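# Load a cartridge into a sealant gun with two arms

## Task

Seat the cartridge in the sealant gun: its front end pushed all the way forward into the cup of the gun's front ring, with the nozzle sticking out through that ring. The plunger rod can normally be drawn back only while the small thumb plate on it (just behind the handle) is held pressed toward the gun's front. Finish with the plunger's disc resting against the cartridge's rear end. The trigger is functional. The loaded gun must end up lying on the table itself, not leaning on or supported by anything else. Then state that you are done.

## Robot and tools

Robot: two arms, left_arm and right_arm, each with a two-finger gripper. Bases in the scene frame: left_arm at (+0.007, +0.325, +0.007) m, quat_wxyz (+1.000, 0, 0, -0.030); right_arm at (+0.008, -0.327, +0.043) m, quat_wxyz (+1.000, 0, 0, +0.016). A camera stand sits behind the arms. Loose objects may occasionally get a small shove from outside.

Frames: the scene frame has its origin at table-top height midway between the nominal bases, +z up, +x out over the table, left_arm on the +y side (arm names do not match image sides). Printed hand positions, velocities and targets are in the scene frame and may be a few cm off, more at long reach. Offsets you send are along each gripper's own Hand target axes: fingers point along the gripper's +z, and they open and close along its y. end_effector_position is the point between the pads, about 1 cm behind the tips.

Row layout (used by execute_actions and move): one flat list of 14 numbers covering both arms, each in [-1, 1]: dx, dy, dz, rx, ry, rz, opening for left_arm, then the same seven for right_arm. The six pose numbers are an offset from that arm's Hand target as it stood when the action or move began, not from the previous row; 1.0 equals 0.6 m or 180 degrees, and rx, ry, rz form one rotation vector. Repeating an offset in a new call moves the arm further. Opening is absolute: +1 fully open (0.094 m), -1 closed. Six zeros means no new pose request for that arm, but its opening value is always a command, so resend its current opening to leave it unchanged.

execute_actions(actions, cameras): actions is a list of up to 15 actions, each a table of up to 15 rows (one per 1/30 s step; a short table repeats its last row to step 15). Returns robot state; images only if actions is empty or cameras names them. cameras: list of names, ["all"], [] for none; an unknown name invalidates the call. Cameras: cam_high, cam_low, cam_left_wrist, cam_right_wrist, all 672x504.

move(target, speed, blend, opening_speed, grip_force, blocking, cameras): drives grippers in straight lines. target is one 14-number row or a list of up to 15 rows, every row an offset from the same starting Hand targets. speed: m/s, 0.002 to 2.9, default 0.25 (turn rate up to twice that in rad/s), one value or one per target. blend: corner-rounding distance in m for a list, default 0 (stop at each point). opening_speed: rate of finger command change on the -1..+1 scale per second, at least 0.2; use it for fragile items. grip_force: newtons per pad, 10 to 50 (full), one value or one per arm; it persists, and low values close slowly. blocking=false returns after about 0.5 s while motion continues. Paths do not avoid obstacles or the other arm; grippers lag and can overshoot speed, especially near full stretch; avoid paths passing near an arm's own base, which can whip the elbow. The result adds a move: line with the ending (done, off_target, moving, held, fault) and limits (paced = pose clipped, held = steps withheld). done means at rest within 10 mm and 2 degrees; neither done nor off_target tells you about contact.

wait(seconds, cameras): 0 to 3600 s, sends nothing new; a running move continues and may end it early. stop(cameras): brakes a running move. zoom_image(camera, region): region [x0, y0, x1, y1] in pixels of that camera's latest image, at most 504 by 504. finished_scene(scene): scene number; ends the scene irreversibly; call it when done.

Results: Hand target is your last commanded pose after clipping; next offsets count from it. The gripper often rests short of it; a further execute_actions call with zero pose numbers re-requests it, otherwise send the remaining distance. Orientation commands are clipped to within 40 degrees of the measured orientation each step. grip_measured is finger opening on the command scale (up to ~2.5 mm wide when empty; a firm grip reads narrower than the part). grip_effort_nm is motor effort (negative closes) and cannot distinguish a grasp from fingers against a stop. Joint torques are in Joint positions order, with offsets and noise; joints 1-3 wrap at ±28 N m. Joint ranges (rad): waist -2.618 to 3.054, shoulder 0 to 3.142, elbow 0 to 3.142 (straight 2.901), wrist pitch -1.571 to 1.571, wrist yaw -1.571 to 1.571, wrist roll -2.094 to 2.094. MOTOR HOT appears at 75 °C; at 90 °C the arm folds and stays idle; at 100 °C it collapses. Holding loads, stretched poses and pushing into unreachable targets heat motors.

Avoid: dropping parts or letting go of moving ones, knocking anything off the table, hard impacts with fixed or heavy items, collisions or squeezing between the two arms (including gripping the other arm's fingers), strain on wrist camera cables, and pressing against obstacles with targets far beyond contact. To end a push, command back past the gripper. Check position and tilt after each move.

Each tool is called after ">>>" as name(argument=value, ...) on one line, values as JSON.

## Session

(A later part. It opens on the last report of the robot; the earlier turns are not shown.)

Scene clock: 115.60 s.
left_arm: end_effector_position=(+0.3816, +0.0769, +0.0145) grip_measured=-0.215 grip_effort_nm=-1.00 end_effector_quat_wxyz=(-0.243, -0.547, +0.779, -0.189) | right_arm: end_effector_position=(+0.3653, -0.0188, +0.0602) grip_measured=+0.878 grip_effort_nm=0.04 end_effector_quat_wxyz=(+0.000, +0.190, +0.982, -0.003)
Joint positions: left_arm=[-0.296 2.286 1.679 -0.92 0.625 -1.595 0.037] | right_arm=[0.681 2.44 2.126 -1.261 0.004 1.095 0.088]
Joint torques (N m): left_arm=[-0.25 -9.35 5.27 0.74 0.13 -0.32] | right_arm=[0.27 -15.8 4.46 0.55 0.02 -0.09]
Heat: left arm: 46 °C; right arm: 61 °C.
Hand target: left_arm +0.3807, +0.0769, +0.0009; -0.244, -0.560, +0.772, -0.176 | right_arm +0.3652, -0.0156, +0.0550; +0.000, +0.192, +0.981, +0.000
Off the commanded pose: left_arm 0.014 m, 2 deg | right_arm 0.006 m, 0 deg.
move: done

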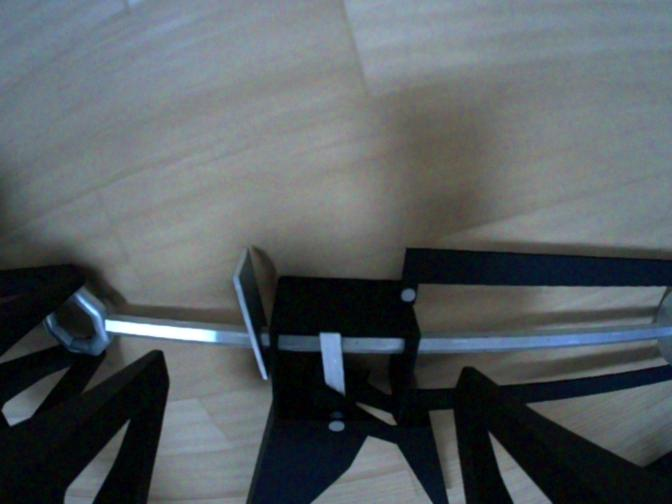

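>>> zoom_image(camera="cam_right_wrist", region=[130, 220, 500, 450])

Scaled by 1.362 from the camera's image (finer frame: 960x720).

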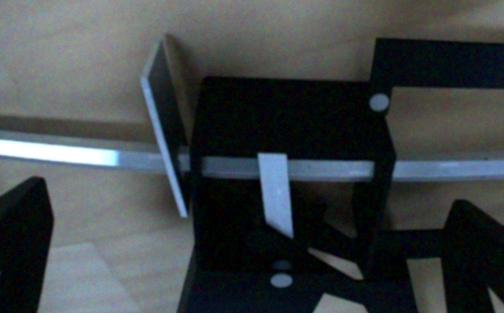

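>>> move(target=[0,0,0,0,0,0,-0.5,0.008,-0.0115,0.0387,0,0,0,0.88], speed=0.12, cameras=["cam_right_wrist"])

Scene clock: 117.97 s.
left_arm: end_effector_position=(+0.3816, +0.0769, +0.0145) grip_measured=-0.215 grip_effort_nm=-1.01 end_effector_quat_wxyz=(-0.243, -0.547, +0.779, -0.189) | right_arm: end_effector_position=(+0.3558, -0.0265, +0.0286) grip_measured=+0.878 grip_effort_nm=0.03 end_effector_quat_wxyz=(-0.010, +0.192, +0.981, -0.014)
Joint positions: left_arm=[-0.296 2.286 1.679 -0.92 0.625 -1.596 0.037] | right_arm=[0.681 2.439 1.997 -1.164 0.002 1.1 0.088]
Joint torques (N m): left_arm=[-0.25 -9.51 5.05 0.71 0.08 -0.31] | right_arm=[0.49 -18 3.84 0.67 0.04 -0.11]
Heat: left arm: 46 °C; right arm: 61 °C.
Hand target: left_arm +0.3807, +0.0768, +0.0009; -0.244, -0.560, +0.772, -0.176 | right_arm +0.3581, -0.0202, +0.0316; +0.000, +0.192, +0.981, +0.000
Off the commanded pose: left_arm 0.014 m, 2 deg | right_arm 0.007 m, 2 deg.
move: done

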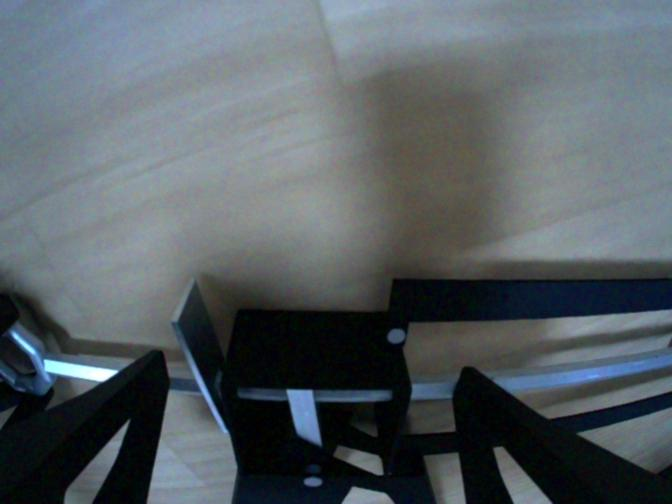

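>>> zoom_image(camera="cam_right_wrist", region=[110, 250, 530, 500])

Scaled by 1.200 from the camera's image (finer frame: 960x720).

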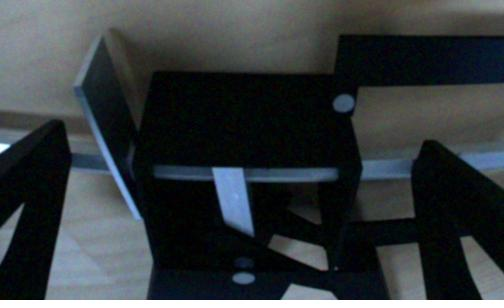

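>>> zoom_image(camera="cam_right_wrist", region=[380, 330, 540, 450])

>>> zoom_image(camera="cam_right_wrist", region=[90, 270, 250, 440])

Scaled by 3.150 from the camera's image (finer frame: 960x720).

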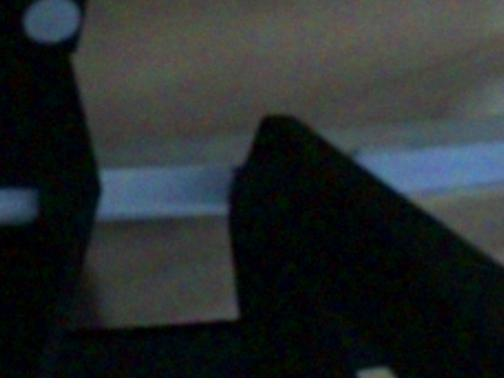

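Scaled by 2.965 from the camera's image (finer frame: 960x720).

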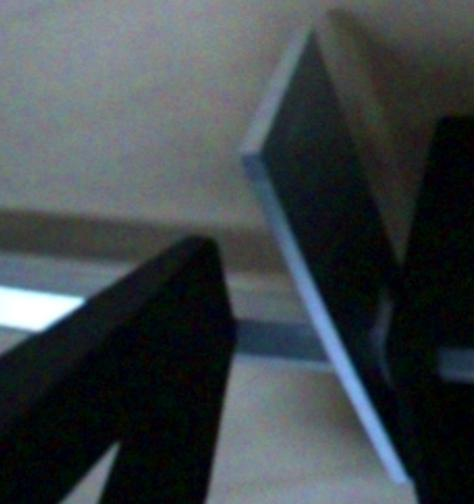

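>>> move(target=[[0,0,0,0,0,0,-0.5,-0.0083,0,0,0,0,0,0.88],[0,0,0,0,0,0,-0.5,-0.0083,0,0.01,0,0,0,0.88]], speed=0.1, cameras=["cam_right_wrist"])

Scene clock: 128.50 s.
left_arm: end_effector_position=(+0.3816, +0.0769, +0.0145) grip_measured=-0.215 grip_effort_nm=-1.01 end_effector_quat_wxyz=(-0.243, -0.547, +0.779, -0.189) | right_arm: end_effector_position=(+0.3559, -0.0264, +0.0286) grip_measured=+0.878 grip_effort_nm=0.03 end_effector_quat_wxyz=(-0.010, +0.192, +0.981, -0.014)
Joint positions: left_arm=[-0.296 2.286 1.679 -0.92 0.625 -1.596 0.037] | right_arm=[0.681 2.439 1.997 -1.163 0.002 1.1 0.088]
Joint torques (N m): left_arm=[-0.05 -9.33 5.18 0.72 0.14 -0.32] | right_arm=[-0.38 -16.35 4.19 0.79 0.05 -0.19]
Heat: left arm: 47 °C; right arm: 63 °C.
Hand target: left_arm +0.3807, +0.0768, +0.0009; -0.244, -0.560, +0.772, -0.176 | right_arm +0.3627, -0.0221, +0.0256; +0.000, +0.192, +0.981, +0.000
Off the commanded pose: left_arm 0.014 m, 2 deg | right_arm 0.009 m, 2 deg.
move: done

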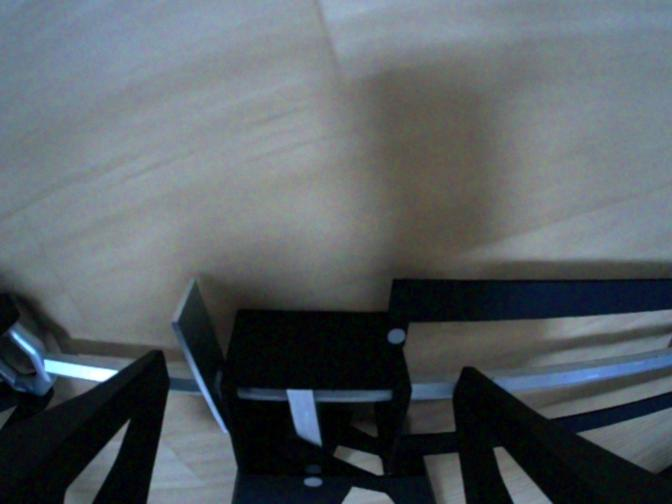

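>>> execute_actions(actions=[[[0,0,0,0,0,0,-0.5,0,0,0,0,0,0,0.88]]], cameras=["cam_right_wrist"])

Scene clock: 129.37 s.
left_arm: end_effector_position=(+0.3816, +0.0769, +0.0145) grip_measured=-0.215 grip_effort_nm=-1.01 end_effector_quat_wxyz=(-0.243, -0.547, +0.779, -0.189) | right_arm: end_effector_position=(+0.3559, -0.0264, +0.0286) grip_measured=+0.878 grip_effort_nm=0.03 end_effector_quat_wxyz=(-0.010, +0.192, +0.981, -0.014)
Joint positions: left_arm=[-0.296 2.286 1.679 -0.92 0.625 -1.596 0.037] | right_arm=[0.681 2.439 1.997 -1.163 0.002 1.1 0.088]
Joint torques (N m): left_arm=[-0.09 -9.36 5.2 0.74 0.1 -0.31] | right_arm=[-0.36 -16.34 4.21 0.79 0.05 -0.19]
Heat: left arm: 47 °C; right arm: 63 °C.
Hand target: left_arm +0.3807, +0.0768, +0.0009; -0.244, -0.560, +0.772, -0.176 | right_arm +0.3627, -0.0221, +0.0256; +0.000, +0.192, +0.981, +0.000
Off the commanded pose: left_arm 0.014 m, 2 deg | right_arm 0.009 m, 2 deg.

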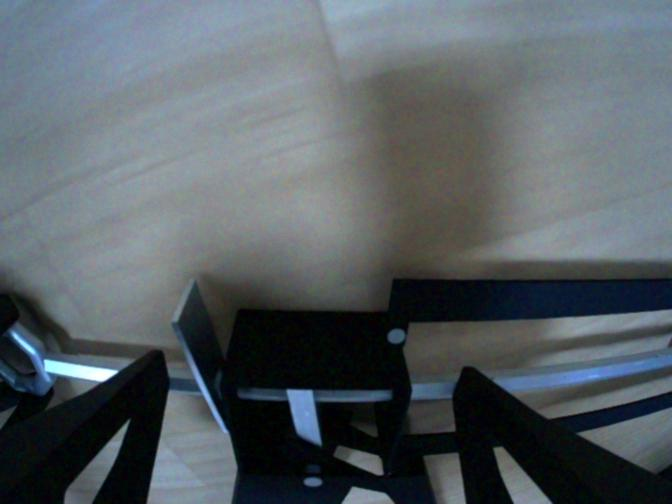

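>>> execute_actions(actions=[[[0,0,0,0,0,0,-0.5,-0.008,0.002,0.008,0,0,0,0.88]]], cameras=["cam_right_wrist"])

Scene clock: 130.33 s.
left_arm: end_effector_position=(+0.3816, +0.0769, +0.0145) grip_measured=-0.215 grip_effort_nm=-1.01 end_effector_quat_wxyz=(-0.243, -0.547, +0.779, -0.189) | right_arm: end_effector_position=(+0.3629, -0.0244, +0.0249) grip_measured=+0.878 grip_effort_nm=0.03 end_effector_quat_wxyz=(-0.003, +0.192, +0.981, -0.005)
Joint positions: left_arm=[-0.296 2.286 1.679 -0.92 0.625 -1.596 0.037] | right_arm=[0.675 2.447 1.997 -1.132 0.002 1.094 0.088]
Joint torques (N m): left_arm=[-0.1 -9.33 5.23 0.74 0.11 -0.36] | right_arm=[-0.5 -15.31 5.45 0.53 0.04 -0.24]
Heat: left arm: 47 °C; right arm: 63 °C.
Hand target: left_arm +0.3807, +0.0768, +0.0009; -0.244, -0.560, +0.772, -0.176 | right_arm +0.3677, -0.0227, +0.0210; +0.000, +0.192, +0.981, +0.000
Off the commanded pose: left_arm 0.014 m, 2 deg | right_arm 0.006 m, 1 deg.

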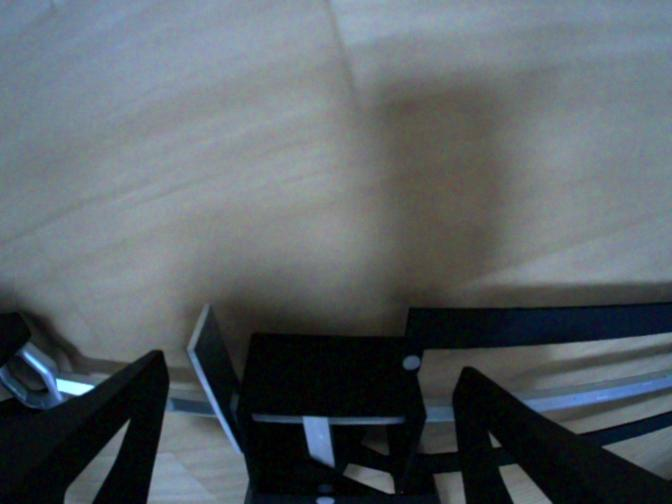

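>>> execute_actions(actions=[[[0,0,0,0,0,0,-0.5,0,0,0.007,0,0,0,0.88],[0,0,0,0,0,0,-0.5,0,0,0.014,0,0,0,0.88]]], cameras=["cam_right_wrist"])

Scene clock: 131.40 s.
left_arm: end_effector_position=(+0.3816, +0.0769, +0.0145) grip_measured=-0.215 grip_effort_nm=-1.01 end_effector_quat_wxyz=(-0.243, -0.547, +0.779, -0.189) | right_arm: end_effector_position=(+0.3663, -0.0214, +0.0199) grip_measured=+0.878 grip_effort_nm=0.03 end_effector_quat_wxyz=(+0.001, +0.192, +0.981, +0.000)
Joint positions: left_arm=[-0.296 2.286 1.679 -0.92 0.625 -1.596 0.037] | right_arm=[0.675 2.458 1.997 -1.108 0.002 1.094 0.088]
Joint torques (N m): left_arm=[-0.05 -9.48 5.04 0.72 0.11 -0.35] | right_arm=[-0.53 -15.5 4.18 0.57 0.04 -0.22]
Heat: left arm: 47 °C; right arm: 63 °C.
Hand target: left_arm +0.3807, +0.0768, +0.0009; -0.244, -0.560, +0.772, -0.176 | right_arm +0.3676, -0.0228, +0.0124; +0.000, +0.192, +0.981, +0.000
Off the commanded pose: left_arm 0.014 m, 2 deg | right_arm 0.008 m, 0 deg.

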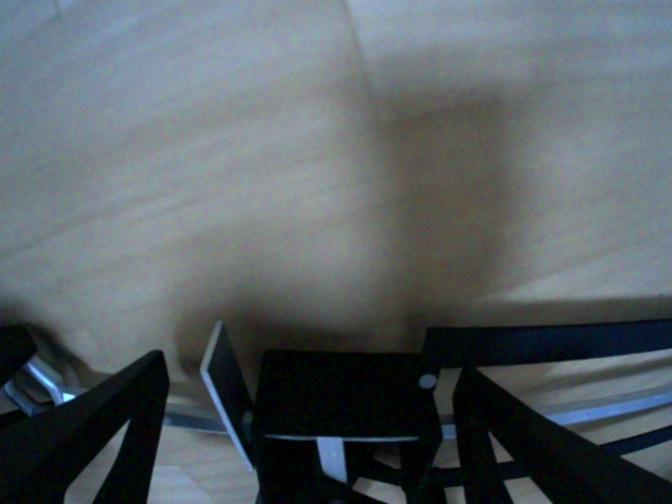

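>>> execute_actions(actions=[[[0,0,0,0,0,0,-0.5,0.01,-0.006,0,0,0,0,0.88]]], cameras=["cam_right_wrist"])

Scene clock: 133.13 s.
left_arm: end_effector_position=(+0.3816, +0.0769, +0.0145) grip_measured=-0.215 grip_effort_nm=-1.01 end_effector_quat_wxyz=(-0.243, -0.547, +0.778, -0.189) | right_arm: end_effector_position=(+0.3667, -0.0232, +0.0154) grip_measured=+0.878 grip_effort_nm=0.03 end_effector_quat_wxyz=(+0.007, +0.192, +0.981, +0.000)
Joint positions: left_arm=[-0.296 2.286 1.679 -0.92 0.625 -1.596 0.037] | right_arm=[0.674 2.45 1.963 -1.075 0.01 1.093 0.088]
Joint torques (N m): left_arm=[-0.13 -9.39 4.97 0.7 0.14 -0.38] | right_arm=[0.25 -17.28 3.11 0.49 -0.04 -0.13]
Heat: left arm: 47 °C; right arm: 63 °C.
Hand target: left_arm +0.3807, +0.0768, +0.0009; -0.244, -0.560, +0.772, -0.176 | right_arm +0.3609, -0.0238, +0.0126; +0.000, +0.192, +0.981, +0.000
Off the commanded pose: left_arm 0.014 m, 2 deg | right_arm 0.007 m, 1 deg.

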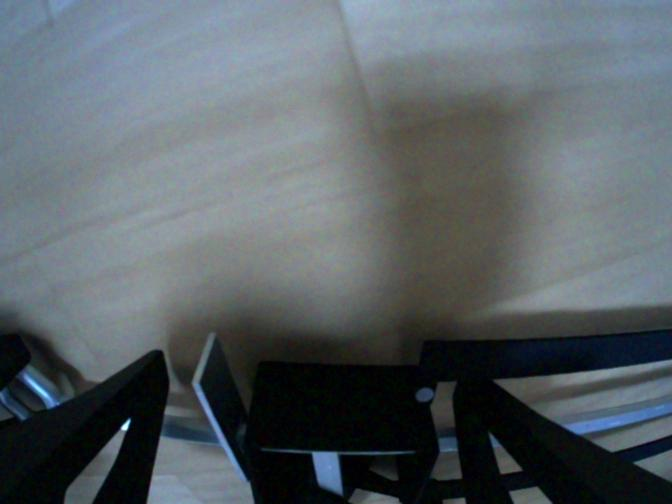

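>>> zoom_image(camera="cam_right_wrist", region=[380, 310, 560, 450])

Scaled by 2.800 from the camera's image (finer frame: 960x720).

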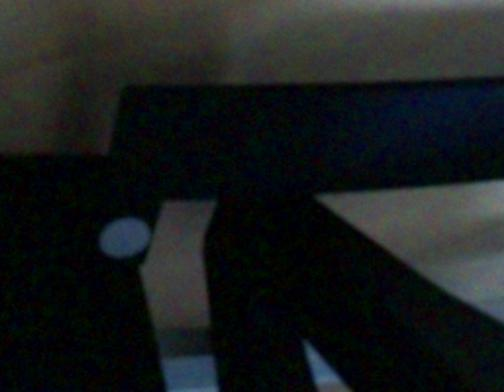

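>>> execute_actions(actions=[[[0,0,0,0,0,0,-0.5,0.008,-0.002,0,0,0,0,0.88]]], cameras=["cam_right_wrist"])

Scene clock: 134.30 s.
left_arm: end_effector_position=(+0.3816, +0.0769, +0.0145) grip_measured=-0.215 grip_effort_nm=-1.01 end_effector_quat_wxyz=(-0.243, -0.547, +0.778, -0.189) | right_arm: end_effector_position=(+0.3665, -0.0233, +0.0158) grip_measured=+0.878 grip_effort_nm=0.03 end_effector_quat_wxyz=(+0.011, +0.192, +0.981, +0.005)
Joint positions: left_arm=[-0.296 2.286 1.679 -0.92 0.625 -1.596 0.037] | right_arm=[0.675 2.435 1.939 -1.053 0.011 1.093 0.088]
Joint torques (N m): left_arm=[0.03 -9.36 5.33 0.74 0.14 -0.32] | right_arm=[0.92 -17.11 2.95 0.39 -0.04 -0.05]
Heat: left arm: 47 °C; right arm: 63 °C.
Hand target: left_arm +0.3807, +0.0768, +0.0009; -0.244, -0.560, +0.772, -0.176 | right_arm +0.3558, -0.0231, +0.0125; +0.000, +0.192, +0.981, +0.000
Off the commanded pose: left_arm 0.014 m, 2 deg | right_arm 0.011 m, 1 deg.

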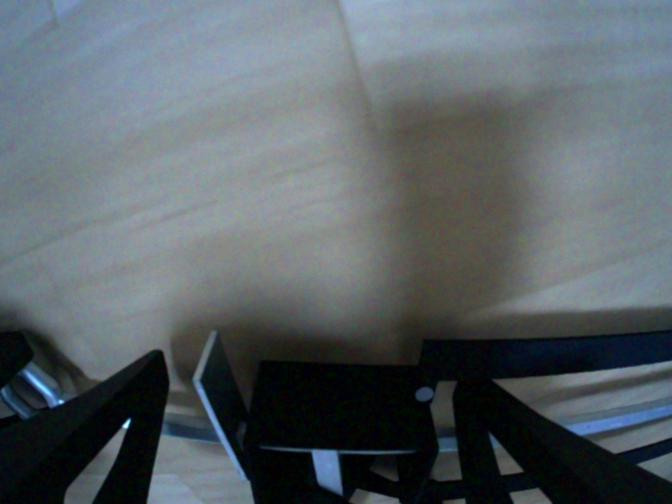

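>>> execute_actions(actions=[[[0,0,0,0,0,0,-0.5,-0.0075,0,-0.0142,0,0,0,0.88]]], cameras=["cam_right_wrist"])

Scene clock: 135.50 s.
left_arm: end_effector_position=(+0.3816, +0.0769, +0.0145) grip_measured=-0.215 grip_effort_nm=-1.01 end_effector_quat_wxyz=(-0.243, -0.547, +0.778, -0.189) | right_arm: end_effector_position=(+0.3665, -0.0233, +0.0158) grip_measured=+0.878 grip_effort_nm=0.03 end_effector_quat_wxyz=(+0.011, +0.192, +0.981, +0.005)
Joint positions: left_arm=[-0.296 2.286 1.679 -0.92 0.625 -1.596 0.037] | right_arm=[0.675 2.435 1.939 -1.053 0.011 1.093 0.088]
Joint torques (N m): left_arm=[-0.03 -9.4 5.18 0.72 0.11 -0.29] | right_arm=[0.2 -17.33 5.35 0.01 -0.04 -0.13]
Heat: left arm: 47 °C; right arm: 63 °C.
Hand target: left_arm +0.3807, +0.0768, +0.0009; -0.244, -0.560, +0.772, -0.176 | right_arm +0.3600, -0.0248, +0.0210; +0.000, +0.192, +0.981, +0.000
Off the commanded pose: left_arm 0.014 m, 2 deg | right_arm 0.008 m, 1 deg.

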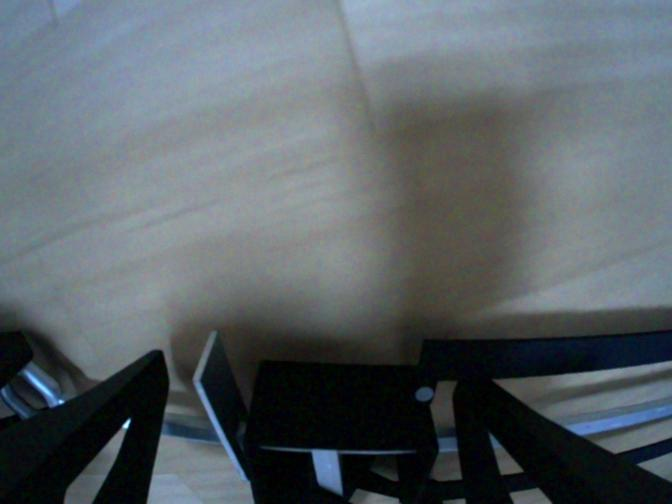

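>>> execute_actions(actions=[[[0,0,0,0,0,0,-0.5,0,0,-0.0085,0,0,0,0.88]]], cameras=["cam_right_wrist"])

Scene clock: 136.30 s.
left_arm: end_effector_position=(+0.3816, +0.0769, +0.0145) grip_measured=-0.215 grip_effort_nm=-1.01 end_effector_quat_wxyz=(-0.243, -0.547, +0.778, -0.189) | right_arm: end_effector_position=(+0.3661, -0.0235, +0.0163) grip_measured=+0.878 grip_effort_nm=0.03 end_effector_quat_wxyz=(+0.010, +0.192, +0.981, +0.004)
Joint positions: left_arm=[-0.296 2.286 1.679 -0.92 0.625 -1.596 0.037] | right_arm=[0.675 2.435 1.94 -1.056 0.011 1.093 0.088]
Joint torques (N m): left_arm=[-0.23 -9.25 5.2 0.7 0.11 -0.32] | right_arm=[0.17 -17.94 6 -0.13 -0.05 -0.15]
Heat: left arm: 47 °C; right arm: 63 °C.
Hand target: left_arm +0.3807, +0.0768, +0.0009; -0.244, -0.560, +0.772, -0.176 | right_arm +0.3599, -0.0248, +0.0261; +0.000, +0.192, +0.981, +0.000
Off the commanded pose: left_arm 0.014 m, 2 deg | right_arm 0.012 m, 1 deg.

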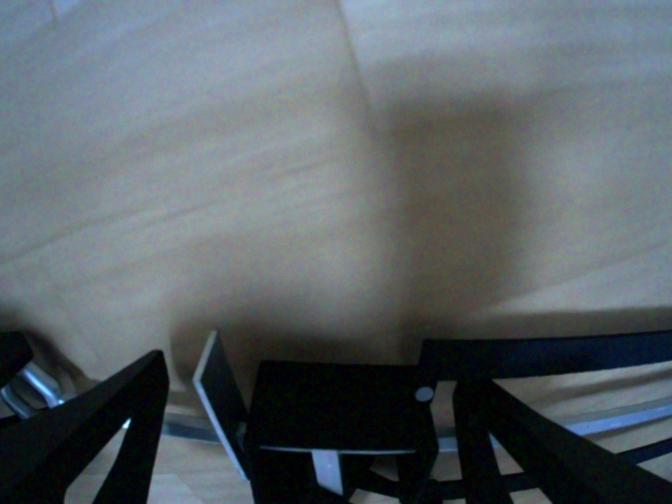

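>>> execute_actions(actions=[[[0,0,0,0,0,0,-0.5,0,0,-0.008,0,0,0,0.88]]], cameras=["cam_right_wrist"])

Scene clock: 137.17 s.
left_arm: end_effector_position=(+0.3816, +0.0769, +0.0145) grip_measured=-0.215 grip_effort_nm=-1.01 end_effector_quat_wxyz=(-0.243, -0.547, +0.778, -0.189) | right_arm: end_effector_position=(+0.3658, -0.0243, +0.0167) grip_measured=+0.878 grip_effort_nm=0.03 end_effector_quat_wxyz=(+0.010, +0.192, +0.981, +0.002)
Joint positions: left_arm=[-0.296 2.286 1.679 -0.92 0.625 -1.596 0.037] | right_arm=[0.675 2.435 1.942 -1.062 0.013 1.093 0.088]
Joint torques (N m): left_arm=[-0.16 -9.52 5.31 0.74 0.13 -0.35] | right_arm=[0.17 -18.43 6.57 -0.24 -0.06 -0.14]
Heat: left arm: 47 °C; right arm: 63 °C.
Hand target: left_arm +0.3807, +0.0768, +0.0009; -0.244, -0.560, +0.772, -0.176 | right_arm +0.3600, -0.0247, +0.0309; +0.000, +0.192, +0.981, +0.000
Off the commanded pose: left_arm 0.014 m, 2 deg | right_arm 0.015 m, 1 deg.

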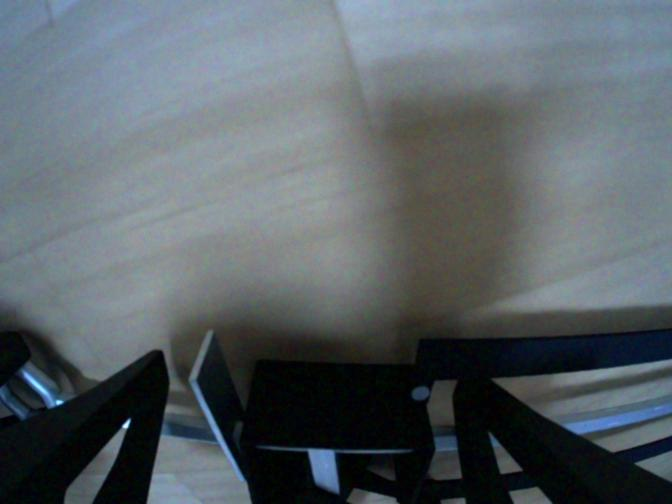

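>>> move(target=[0,0,0,0,0,0,-0.5,0,0,0,0,0,0,0.0], grip_force=[50, 20], cameras=["cam_right_wrist"])

Scene clock: 141.23 s.
left_arm: end_effector_position=(+0.3813, +0.0761, +0.0145) grip_measured=-0.215 grip_effort_nm=-1.00 end_effector_quat_wxyz=(-0.243, -0.547, +0.779, -0.189) | right_arm: end_effector_position=(+0.3616, -0.0289, +0.0167) grip_measured=+0.219 grip_effort_nm=-0.45 end_effector_quat_wxyz=(+0.004, +0.184, +0.983, -0.009)
Joint positions: left_arm=[-0.298 2.286 1.679 -0.919 0.625 -1.597 0.037] | right_arm=[0.675 2.435 1.942 -1.087 0.017 1.078 0.057]
Joint torques (N m): left_arm=[0.12 -9.31 5.34 0.74 0.14 -0.3] | right_arm=[0.17 -18.45 6.46 -0.03 -0.1 0.01]
Heat: left arm: 47 °C; right arm: 63 °C.
Hand target: left_arm +0.3807, +0.0769, +0.0009; -0.244, -0.560, +0.772, -0.176 | right_arm +0.3600, -0.0247, +0.0309; +0.000, +0.192, +0.981, +0.000
Off the commanded pose: left_arm 0.014 m, 2 deg | right_arm 0.015 m, 1 deg.
grip_force (N): 50, 20
move: done

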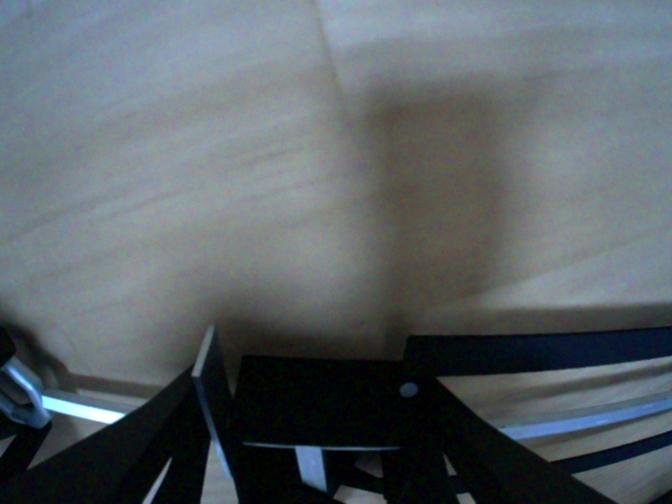

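>>> zoom_image(camera="cam_right_wrist", region=[150, 300, 480, 500])

Scaled by 1.527 from the camera's image (finer frame: 960x720).

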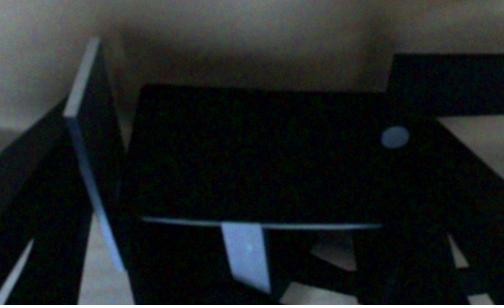

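>>> move(target=[0,0,0,0,0,0,-0.5,0,0,0,0,0,0,-0.2], grip_force=[50, 32], cameras=["cam_right_wrist"])

Scene clock: 142.73 s.
left_arm: end_effector_position=(+0.3814, +0.0764, +0.0142) grip_measured=-0.216 grip_effort_nm=-1.01 end_effector_quat_wxyz=(-0.242, -0.547, +0.779, -0.189) | right_arm: end_effector_position=(+0.3611, -0.0301, +0.0167) grip_measured=+0.137 grip_effort_nm=-0.73 end_effector_quat_wxyz=(+0.003, +0.187, +0.982, -0.012)
Joint positions: left_arm=[-0.298 2.286 1.679 -0.919 0.622 -1.597 0.037] | right_arm=[0.674 2.435 1.942 -1.092 0.019 1.082 0.053]
Joint torques (N m): left_arm=[-0.09 -9.31 5.18 0.76 0.12 -0.31] | right_arm=[0.25 -18.41 6.49 0.01 -0.13 -0.04]
Heat: left arm: 47 °C; right arm: 64 °C.
Hand target: left_arm +0.3807, +0.0769, +0.0009; -0.244, -0.560, +0.772, -0.176 | right_arm +0.3600, -0.0247, +0.0309; +0.000, +0.192, +0.981, +0.000
Off the commanded pose: left_arm 0.013 m, 2 deg | right_arm 0.015 m, 1 deg.
grip_force (N): 50, 32
move: done

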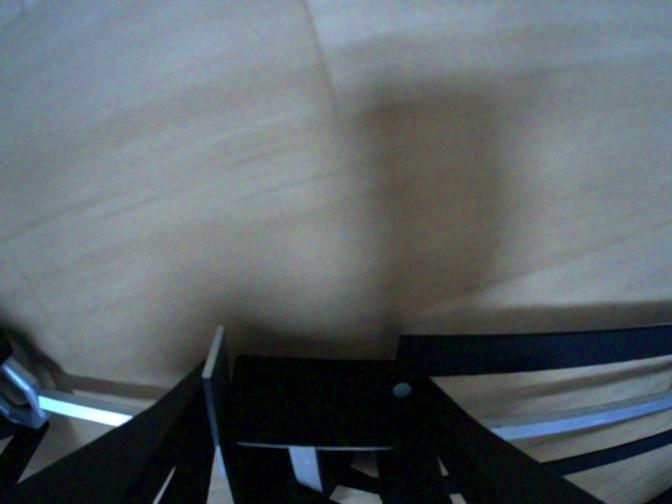

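>>> move(target=[-0.0546,0,-0.0382,0,0,0,-0.5,0,0,0,0,0,0,-0.2], speed=0.08, cameras=["cam_right_wrist","cam_high"])

Scene clock: 143.97 s.
left_arm: end_effector_position=(+0.3844, +0.0917, +0.0170) grip_measured=-0.216 grip_effort_nm=-1.01 end_effector_quat_wxyz=(-0.251, -0.541, +0.778, -0.197) | right_arm: end_effector_position=(+0.3629, -0.0260, +0.0189) grip_measured=+0.133 grip_effort_nm=-0.74 end_effector_quat_wxyz=(+0.006, +0.190, +0.982, -0.005)
Joint positions: left_arm=[-0.254 2.286 1.68 -0.952 0.648 -1.534 0.037] | right_arm=[0.678 2.435 1.951 -1.087 0.016 1.092 0.053]
Joint torques (N m): left_arm=[4.83 -8.39 7.13 0.24 -0.06 0.12] | right_arm=[-0.09 -18.39 5.93 -0.02 -0.09 -0.13]
Heat: left arm: 47 °C; right arm: 64 °C.
Hand target: left_arm +0.3931, +0.1148, +0.0011; -0.243, -0.560, +0.772, -0.176 | right_arm +0.3600, -0.0248, +0.0309; +0.000, +0.192, +0.981, +0.000
Off the commanded pose: left_arm 0.029 m, 3 deg | right_arm 0.012 m, 1 deg.
grip_force (N): 50, 32
move: off_target (left_arm)
Images, in order (width x height): cam_high 672x504, cam_right_wrist 672x504.

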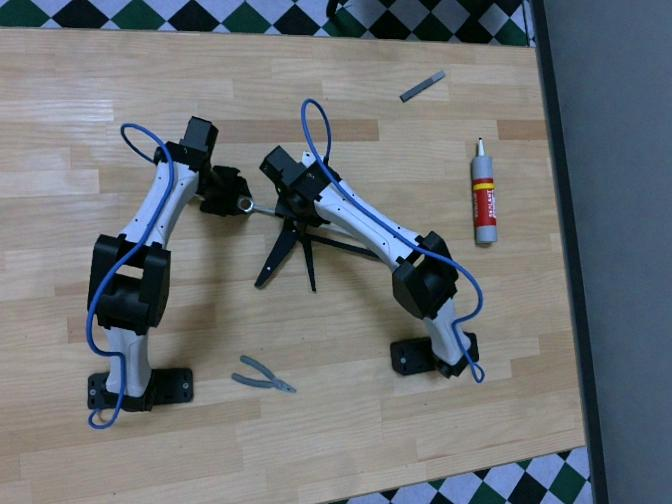

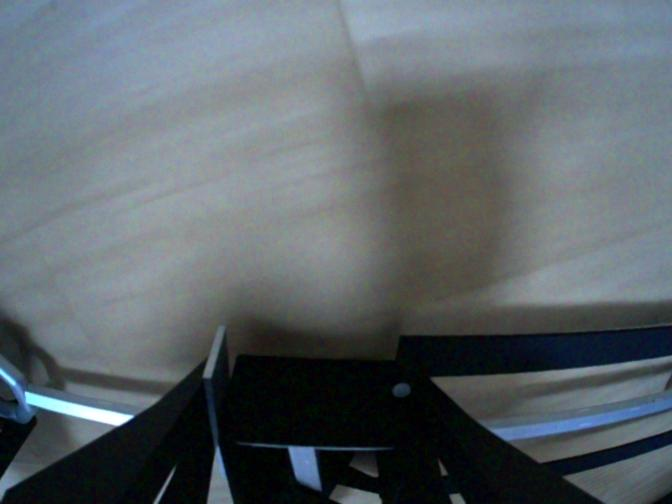

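>>> move(target=[-0.0683,0,-0.0478,0,0,0,-0.5,0,0,0,0,0,0,-0.2], speed=0.08, cameras=["cam_right_wrist"])

Scene clock: 145.40 s.
left_arm: end_effector_position=(+0.3996, +0.1382, +0.0177) grip_measured=-0.216 grip_effort_nm=-1.01 end_effector_quat_wxyz=(-0.255, -0.542, +0.777, -0.195) | right_arm: end_effector_position=(+0.3636, -0.0247, +0.0201) grip_measured=+0.133 grip_effort_nm=-0.74 end_effector_quat_wxyz=(+0.007, +0.190, +0.982, -0.002)
Joint positions: left_arm=[-0.139 2.328 1.753 -1.078 0.649 -1.391 0.037] | right_arm=[0.678 2.435 1.955 -1.087 0.013 1.092 0.053]
Joint torques (N m): left_arm=[4.62 -8.64 6.82 0.19 -0.16 0.08] | right_arm=[-0.08 -18.4 5.64 -0.01 -0.07 -0.14]
Heat: left arm: 47 °C; right arm: 64 °C.
Hand target: left_arm +0.4086, +0.1624, +0.0010; -0.244, -0.560, +0.772, -0.176 | right_arm +0.3601, -0.0248, +0.0310; +0.000, +0.192, +0.981, +0.000
Off the commanded pose: left_arm 0.031 m, 3 deg | right_arm 0.011 m, 1 deg.
grip_force (N): 50, 32
move: off_target (left_arm)

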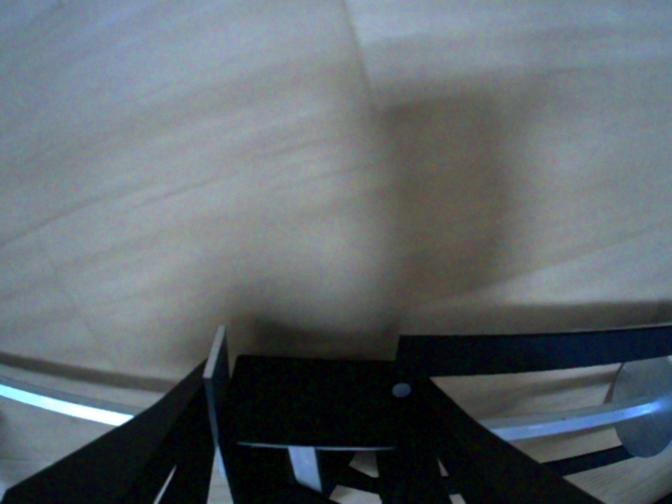

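>>> move(target=[-0.0819,0,-0.0574,0,0,0,-0.5,0,0,0,0,0,0,-0.2], speed=0.1, cameras=["cam_right_wrist"])

Scene clock: 147.10 s.
left_arm: end_effector_position=(+0.4180, +0.1941, +0.0185) grip_measured=-0.216 grip_effort_nm=-1.01 end_effector_quat_wxyz=(-0.259, -0.544, +0.775, -0.194) | right_arm: end_effector_position=(+0.3637, -0.0243, +0.0209) grip_measured=+0.132 grip_effort_nm=-0.74 end_effector_quat_wxyz=(+0.007, +0.191, +0.982, -0.001)
Joint positions: left_arm=[-0.007 2.41 1.896 -1.245 0.635 -1.229 0.037] | right_arm=[0.678 2.433 1.955 -1.087 0.012 1.093 0.053]
Joint torques (N m): left_arm=[4.6 -8.84 7.3 0.13 -0.27 0.07] | right_arm=[-0.09 -18.14 5.65 0 -0.06 -0.14]
Heat: left arm: 47 °C; right arm: 64 °C.
Hand target: left_arm +0.4272, +0.2195, +0.0010; -0.243, -0.560, +0.772, -0.176 | right_arm +0.3600, -0.0248, +0.0309; +0.000, +0.192, +0.981, +0.000
Off the commanded pose: left_arm 0.032 m, 3 deg | right_arm 0.011 m, 1 deg.
grip_force (N): 50, 32
move: off_target (left_arm)

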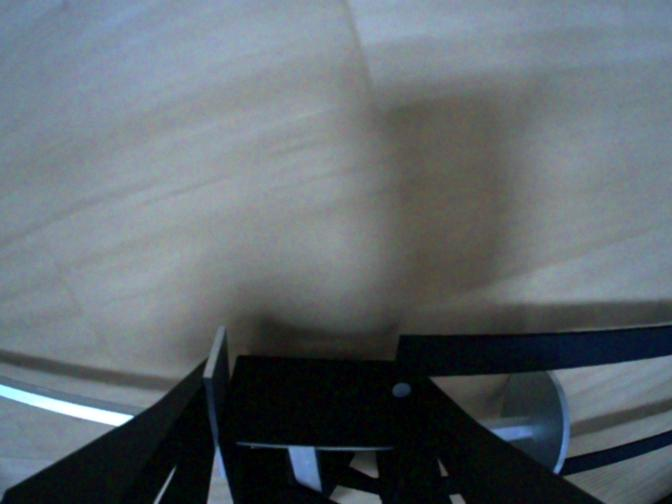

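>>> move(target=[-0.0478,0,-0.0335,0,0,0,-0.5,0,0,0,0,0,0,-0.2], speed=0.08, cameras=["cam_right_wrist","cam_high"])

Scene clock: 148.50 s.
left_arm: end_effector_position=(+0.4293, +0.2268, +0.0186) grip_measured=-0.216 grip_effort_nm=-1.01 end_effector_quat_wxyz=(-0.259, -0.544, +0.775, -0.192) | right_arm: end_effector_position=(+0.3639, -0.0239, +0.0214) grip_measured=+0.132 grip_effort_nm=-0.75 end_effector_quat_wxyz=(+0.007, +0.191, +0.982, +0.000)
Joint positions: left_arm=[0.066 2.477 2.016 -1.352 0.617 -1.141 0.037] | right_arm=[0.678 2.433 1.957 -1.087 0.011 1.094 0.053]
Joint torques (N m): left_arm=[4.7 -9.09 7.36 0.1 -0.23 0.03] | right_arm=[-0.08 -18.11 5.59 0.01 -0.04 -0.15]
Heat: left arm: 47 °C; right arm: 64 °C.
Hand target: left_arm +0.4381, +0.2528, +0.0010; -0.243, -0.560, +0.772, -0.176 | right_arm +0.3601, -0.0247, +0.0310; +0.000, +0.192, +0.981, +0.000
Off the commanded pose: left_arm 0.033 m, 3 deg | right_arm 0.010 m, 1 deg.
grip_force (N): 50, 32
move: off_target (left_arm)
Images, in order (width x height): cam_high 672x504, cam_right_wrist 672x504.

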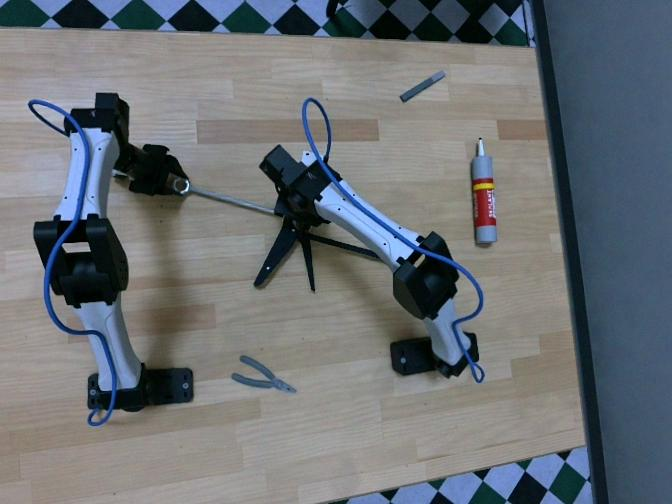

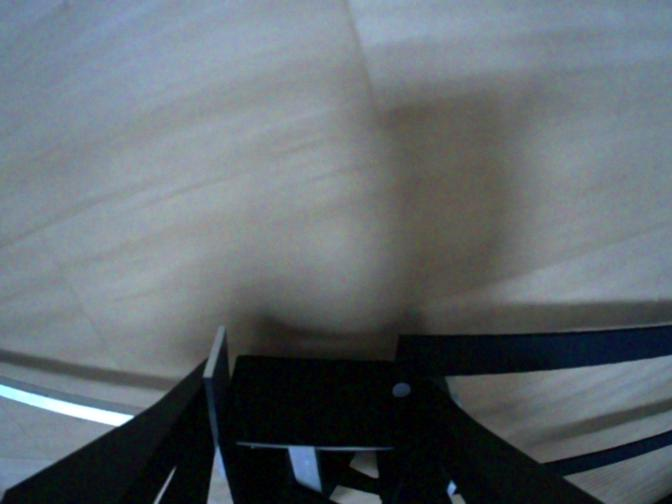

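>>> zoom_image(camera="cam_right_wrist", region=[370, 320, 560, 504])

Scaled by 2.653 from the camera's image (finer frame: 960x720).

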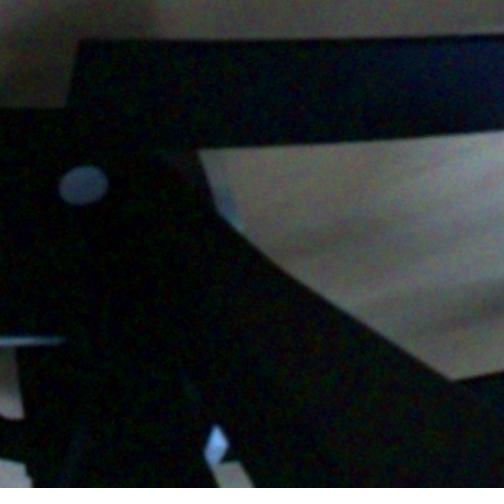

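>>> move(target=[-0.0109,0,-0.0077,0,0,0,-0.5,0,0,0,0,0,0,-0.2], speed=0.05, cameras=["cam_right_wrist"])

Scene clock: 150.37 s.
left_arm: end_effector_position=(+0.4300, +0.2286, +0.0198) grip_measured=-0.216 grip_effort_nm=-1.01 end_effector_quat_wxyz=(-0.265, -0.543, +0.774, -0.192) | right_arm: end_effector_position=(+0.3643, -0.0230, +0.0220) grip_measured=+0.131 grip_effort_nm=-0.74 end_effector_quat_wxyz=(+0.007, +0.192, +0.981, +0.001)
Joint positions: left_arm=[0.072 2.493 2.044 -1.381 0.622 -1.129 0.037] | right_arm=[0.678 2.433 1.959 -1.086 0.01 1.095 0.053]
Joint torques (N m): left_arm=[5.72 -9.21 7.34 0.11 -0.34 0.01] | right_arm=[-0.14 -18.1 5.39 0 -0.04 -0.17]
Heat: left arm: 47 °C; right arm: 65 °C.
Hand target: left_arm +0.4406, +0.2603, +0.0011; -0.243, -0.560, +0.772, -0.176 | right_arm +0.3600, -0.0248, +0.0309; +0.000, +0.192, +0.981, +0.000
Off the commanded pose: left_arm 0.038 m, 4 deg | right_arm 0.010 m, 1 deg.
grip_force (N): 50, 32
move: off_target (left_arm)

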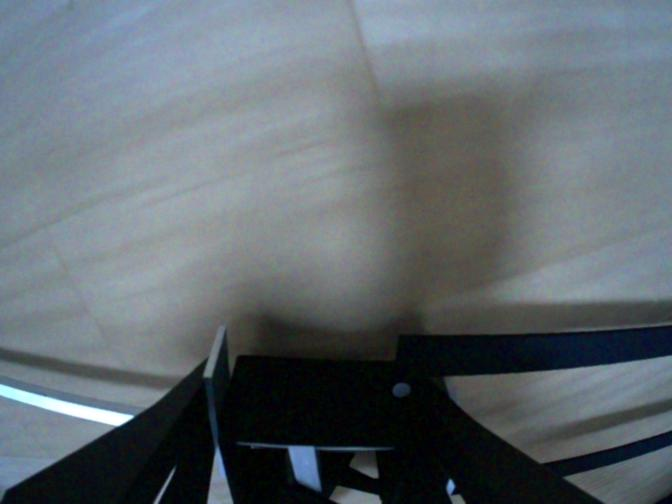

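>>> move(target=[[0.0369,0,0.0258,0,0,0,-0.5,0,0,0,0,0,0,-0.2],[0.0369,0,0.0258,0,0,0,-0.5,0,0,-0.005,0,0,0,0.85],[0.0369,0,0.0258,0,0,0,-0.5,0,0,-0.1667,0,0,0,0.85]], speed=0.2, grip_force=[50, 50], cameras=["cam_right_wrist","cam_high","cam_left_wrist"])

Scene clock: 153.53 s.
left_arm: end_effector_position=(+0.4269, +0.2073, +0.0287) grip_measured=-0.217 grip_effort_nm=-1.01 end_effector_quat_wxyz=(-0.289, -0.539, +0.759, -0.223) | right_arm: end_effector_position=(+0.3676, -0.0184, +0.0919) grip_measured=+0.848 grip_effort_nm=0.08 end_effector_quat_wxyz=(+0.008, +0.209, +0.978, -0.003)
Joint positions: left_arm=[0.05 2.475 2.011 -1.362 0.711 -1.149 0.037] | right_arm=[0.683 2.438 2.248 -1.377 0.016 1.137 0.087]
Joint torques (N m): left_arm=[2.52 -11 4.08 0.54 -0.95 -0.23] | right_arm=[-0.55 -21.6 9.73 -0.88 -0.1 -0.58]
Heat: left arm: 47 °C; right arm: 66 °C.
Hand target: left_arm +0.4322, +0.2346, +0.0011; -0.243, -0.560, +0.772, -0.176 | right_arm +0.3601, -0.0248, +0.1310; +0.000, +0.192, +0.981, +0.000
Off the commanded pose: left_arm 0.039 m, 8 deg | right_arm 0.040 m, 2 deg.
move: off_target (left_arm, right_arm); target 2's new opening was sent with right_arm's hand 0.013 m and 1 deg from that target
Images, in order (width x height): cam_high 672x504, cam_left_wrist 672x504, cam_right_wrist 672x504.

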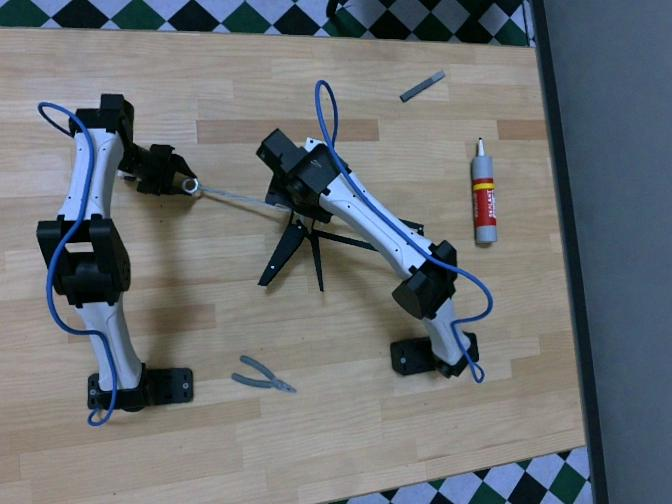

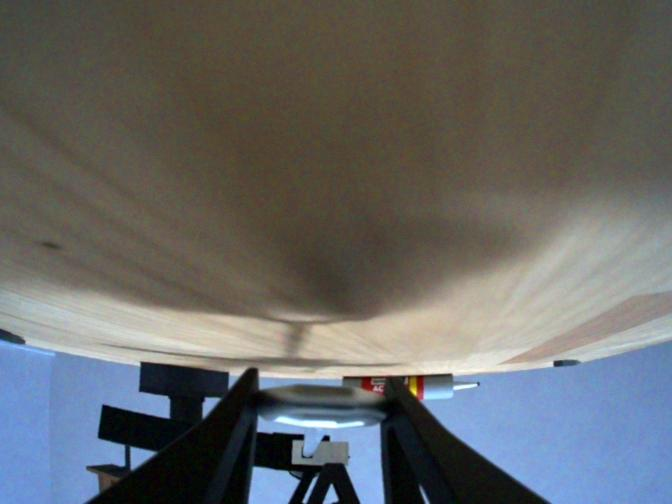

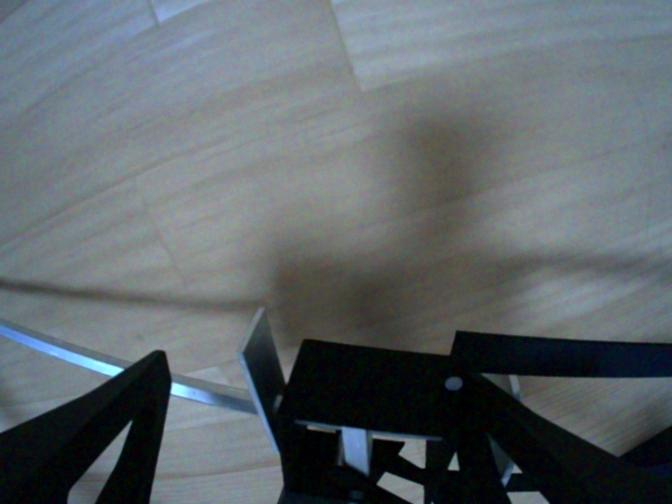

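>>> move(target=[0,0,0,0,0,0,-0.5,0,0,0.15,0,0,0,0.85], speed=0.12, cameras=["cam_right_wrist","cam_high"])

Scene clock: 155.63 s.
left_arm: end_effector_position=(+0.4311, +0.2206, +0.0178) grip_measured=-0.218 grip_effort_nm=-1.01 end_effector_quat_wxyz=(-0.257, -0.545, +0.774, -0.193) | right_arm: end_effector_position=(+0.3548, -0.0262, +0.0341) grip_measured=+0.848 grip_effort_nm=0.04 end_effector_quat_wxyz=(-0.009, +0.193, +0.981, -0.013)
Joint positions: left_arm=[0.052 2.475 2.011 -1.332 0.62 -1.164 0.037] | right_arm=[0.683 2.427 1.997 -1.173 0.002 1.103 0.087]
Joint torques (N m): left_arm=[2.11 -11.48 3.18 0.4 -0.2 -0.21] | right_arm=[-0.58 -18.41 4.38 0.49 0.05 -0.25]
Heat: left arm: 47 °C; right arm: 67 °C.
Hand target: left_arm +0.4323, +0.2346, +0.0012; -0.243, -0.560, +0.772, -0.176 | right_arm +0.3601, -0.0248, +0.0410; +0.000, +0.192, +0.981, +0.000
Off the commanded pose: left_arm 0.022 m, 3 deg | right_arm 0.009 m, 2 deg.
move: done
Images, in order (width x height): cam_high 672x504, cam_right_wrist 672x504.

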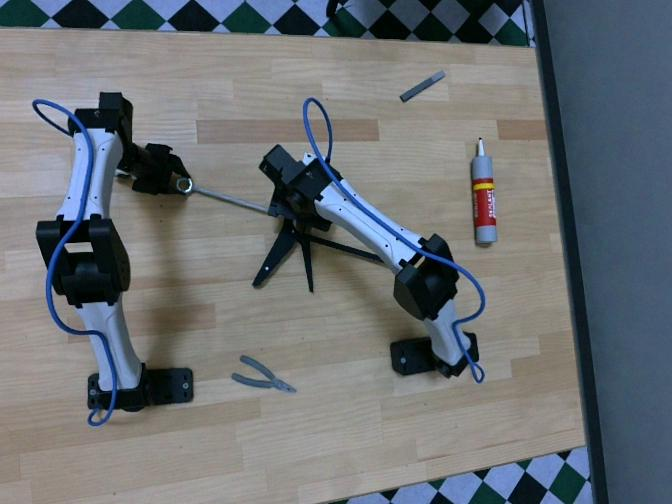

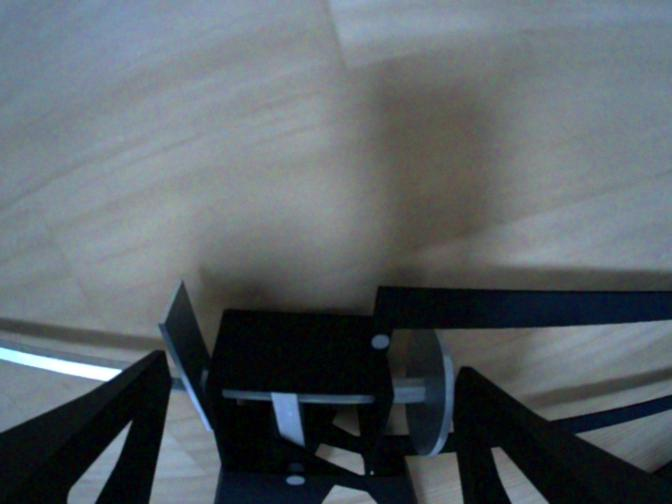

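>>> move(target=[0,0,0,0,0,0,-0.5,0,0,-0.12,0,0,0,0.85], speed=0.12, cameras=["cam_right_wrist","cam_high"])

Scene clock: 157.43 s.
left_arm: end_effector_position=(+0.4311, +0.2206, +0.0178) grip_measured=-0.218 grip_effort_nm=-1.01 end_effector_quat_wxyz=(-0.257, -0.545, +0.774, -0.193) | right_arm: end_effector_position=(+0.3538, -0.0271, +0.0911) grip_measured=+0.848 grip_effort_nm=0.04 end_effector_quat_wxyz=(-0.014, +0.193, +0.981, -0.020)
Joint positions: left_arm=[0.052 2.475 2.011 -1.332 0.62 -1.164 0.037] | right_arm=[0.683 2.419 2.209 -1.41 0.002 1.103 0.087]
Joint torques (N m): left_arm=[2.06 -11.33 3.15 0.47 -0.17 -0.17] | right_arm=[-0.59 -19.54 7.36 0.08 0.04 -0.25]
Heat: left arm: 47 °C; right arm: 67 °C.
Hand target: left_arm +0.4323, +0.2346, +0.0012; -0.243, -0.560, +0.772, -0.176 | right_arm +0.3601, -0.0248, +0.1130; +0.000, +0.192, +0.981, +0.000
Off the commanded pose: left_arm 0.022 m, 3 deg | right_arm 0.023 m, 3 deg.
move: off_target (right_arm)
Images, in order (width x height): cam_high 672x504, cam_right_wrist 672x504.

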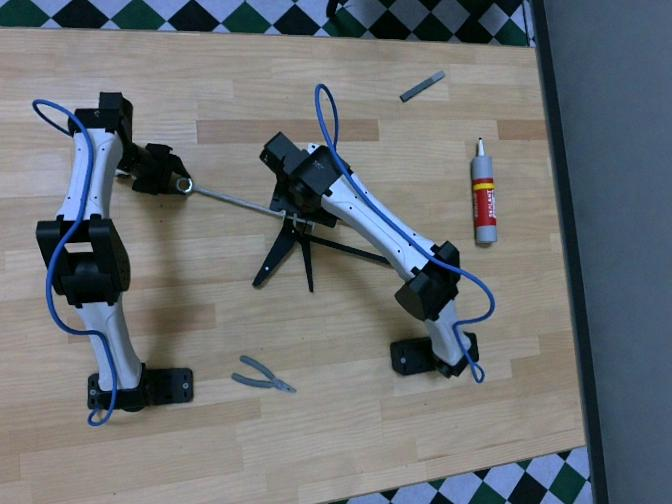

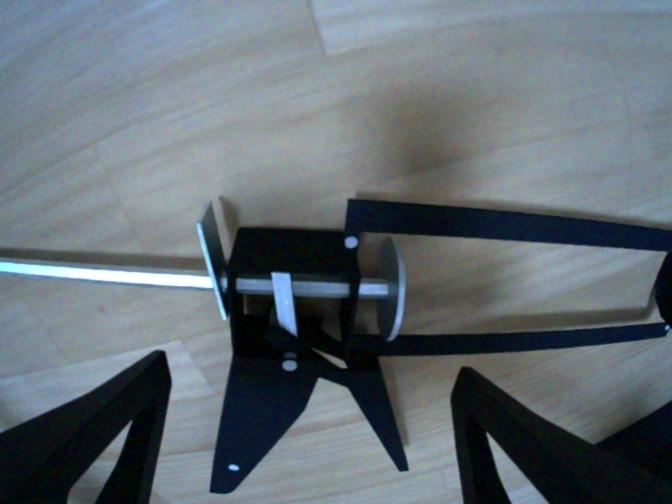

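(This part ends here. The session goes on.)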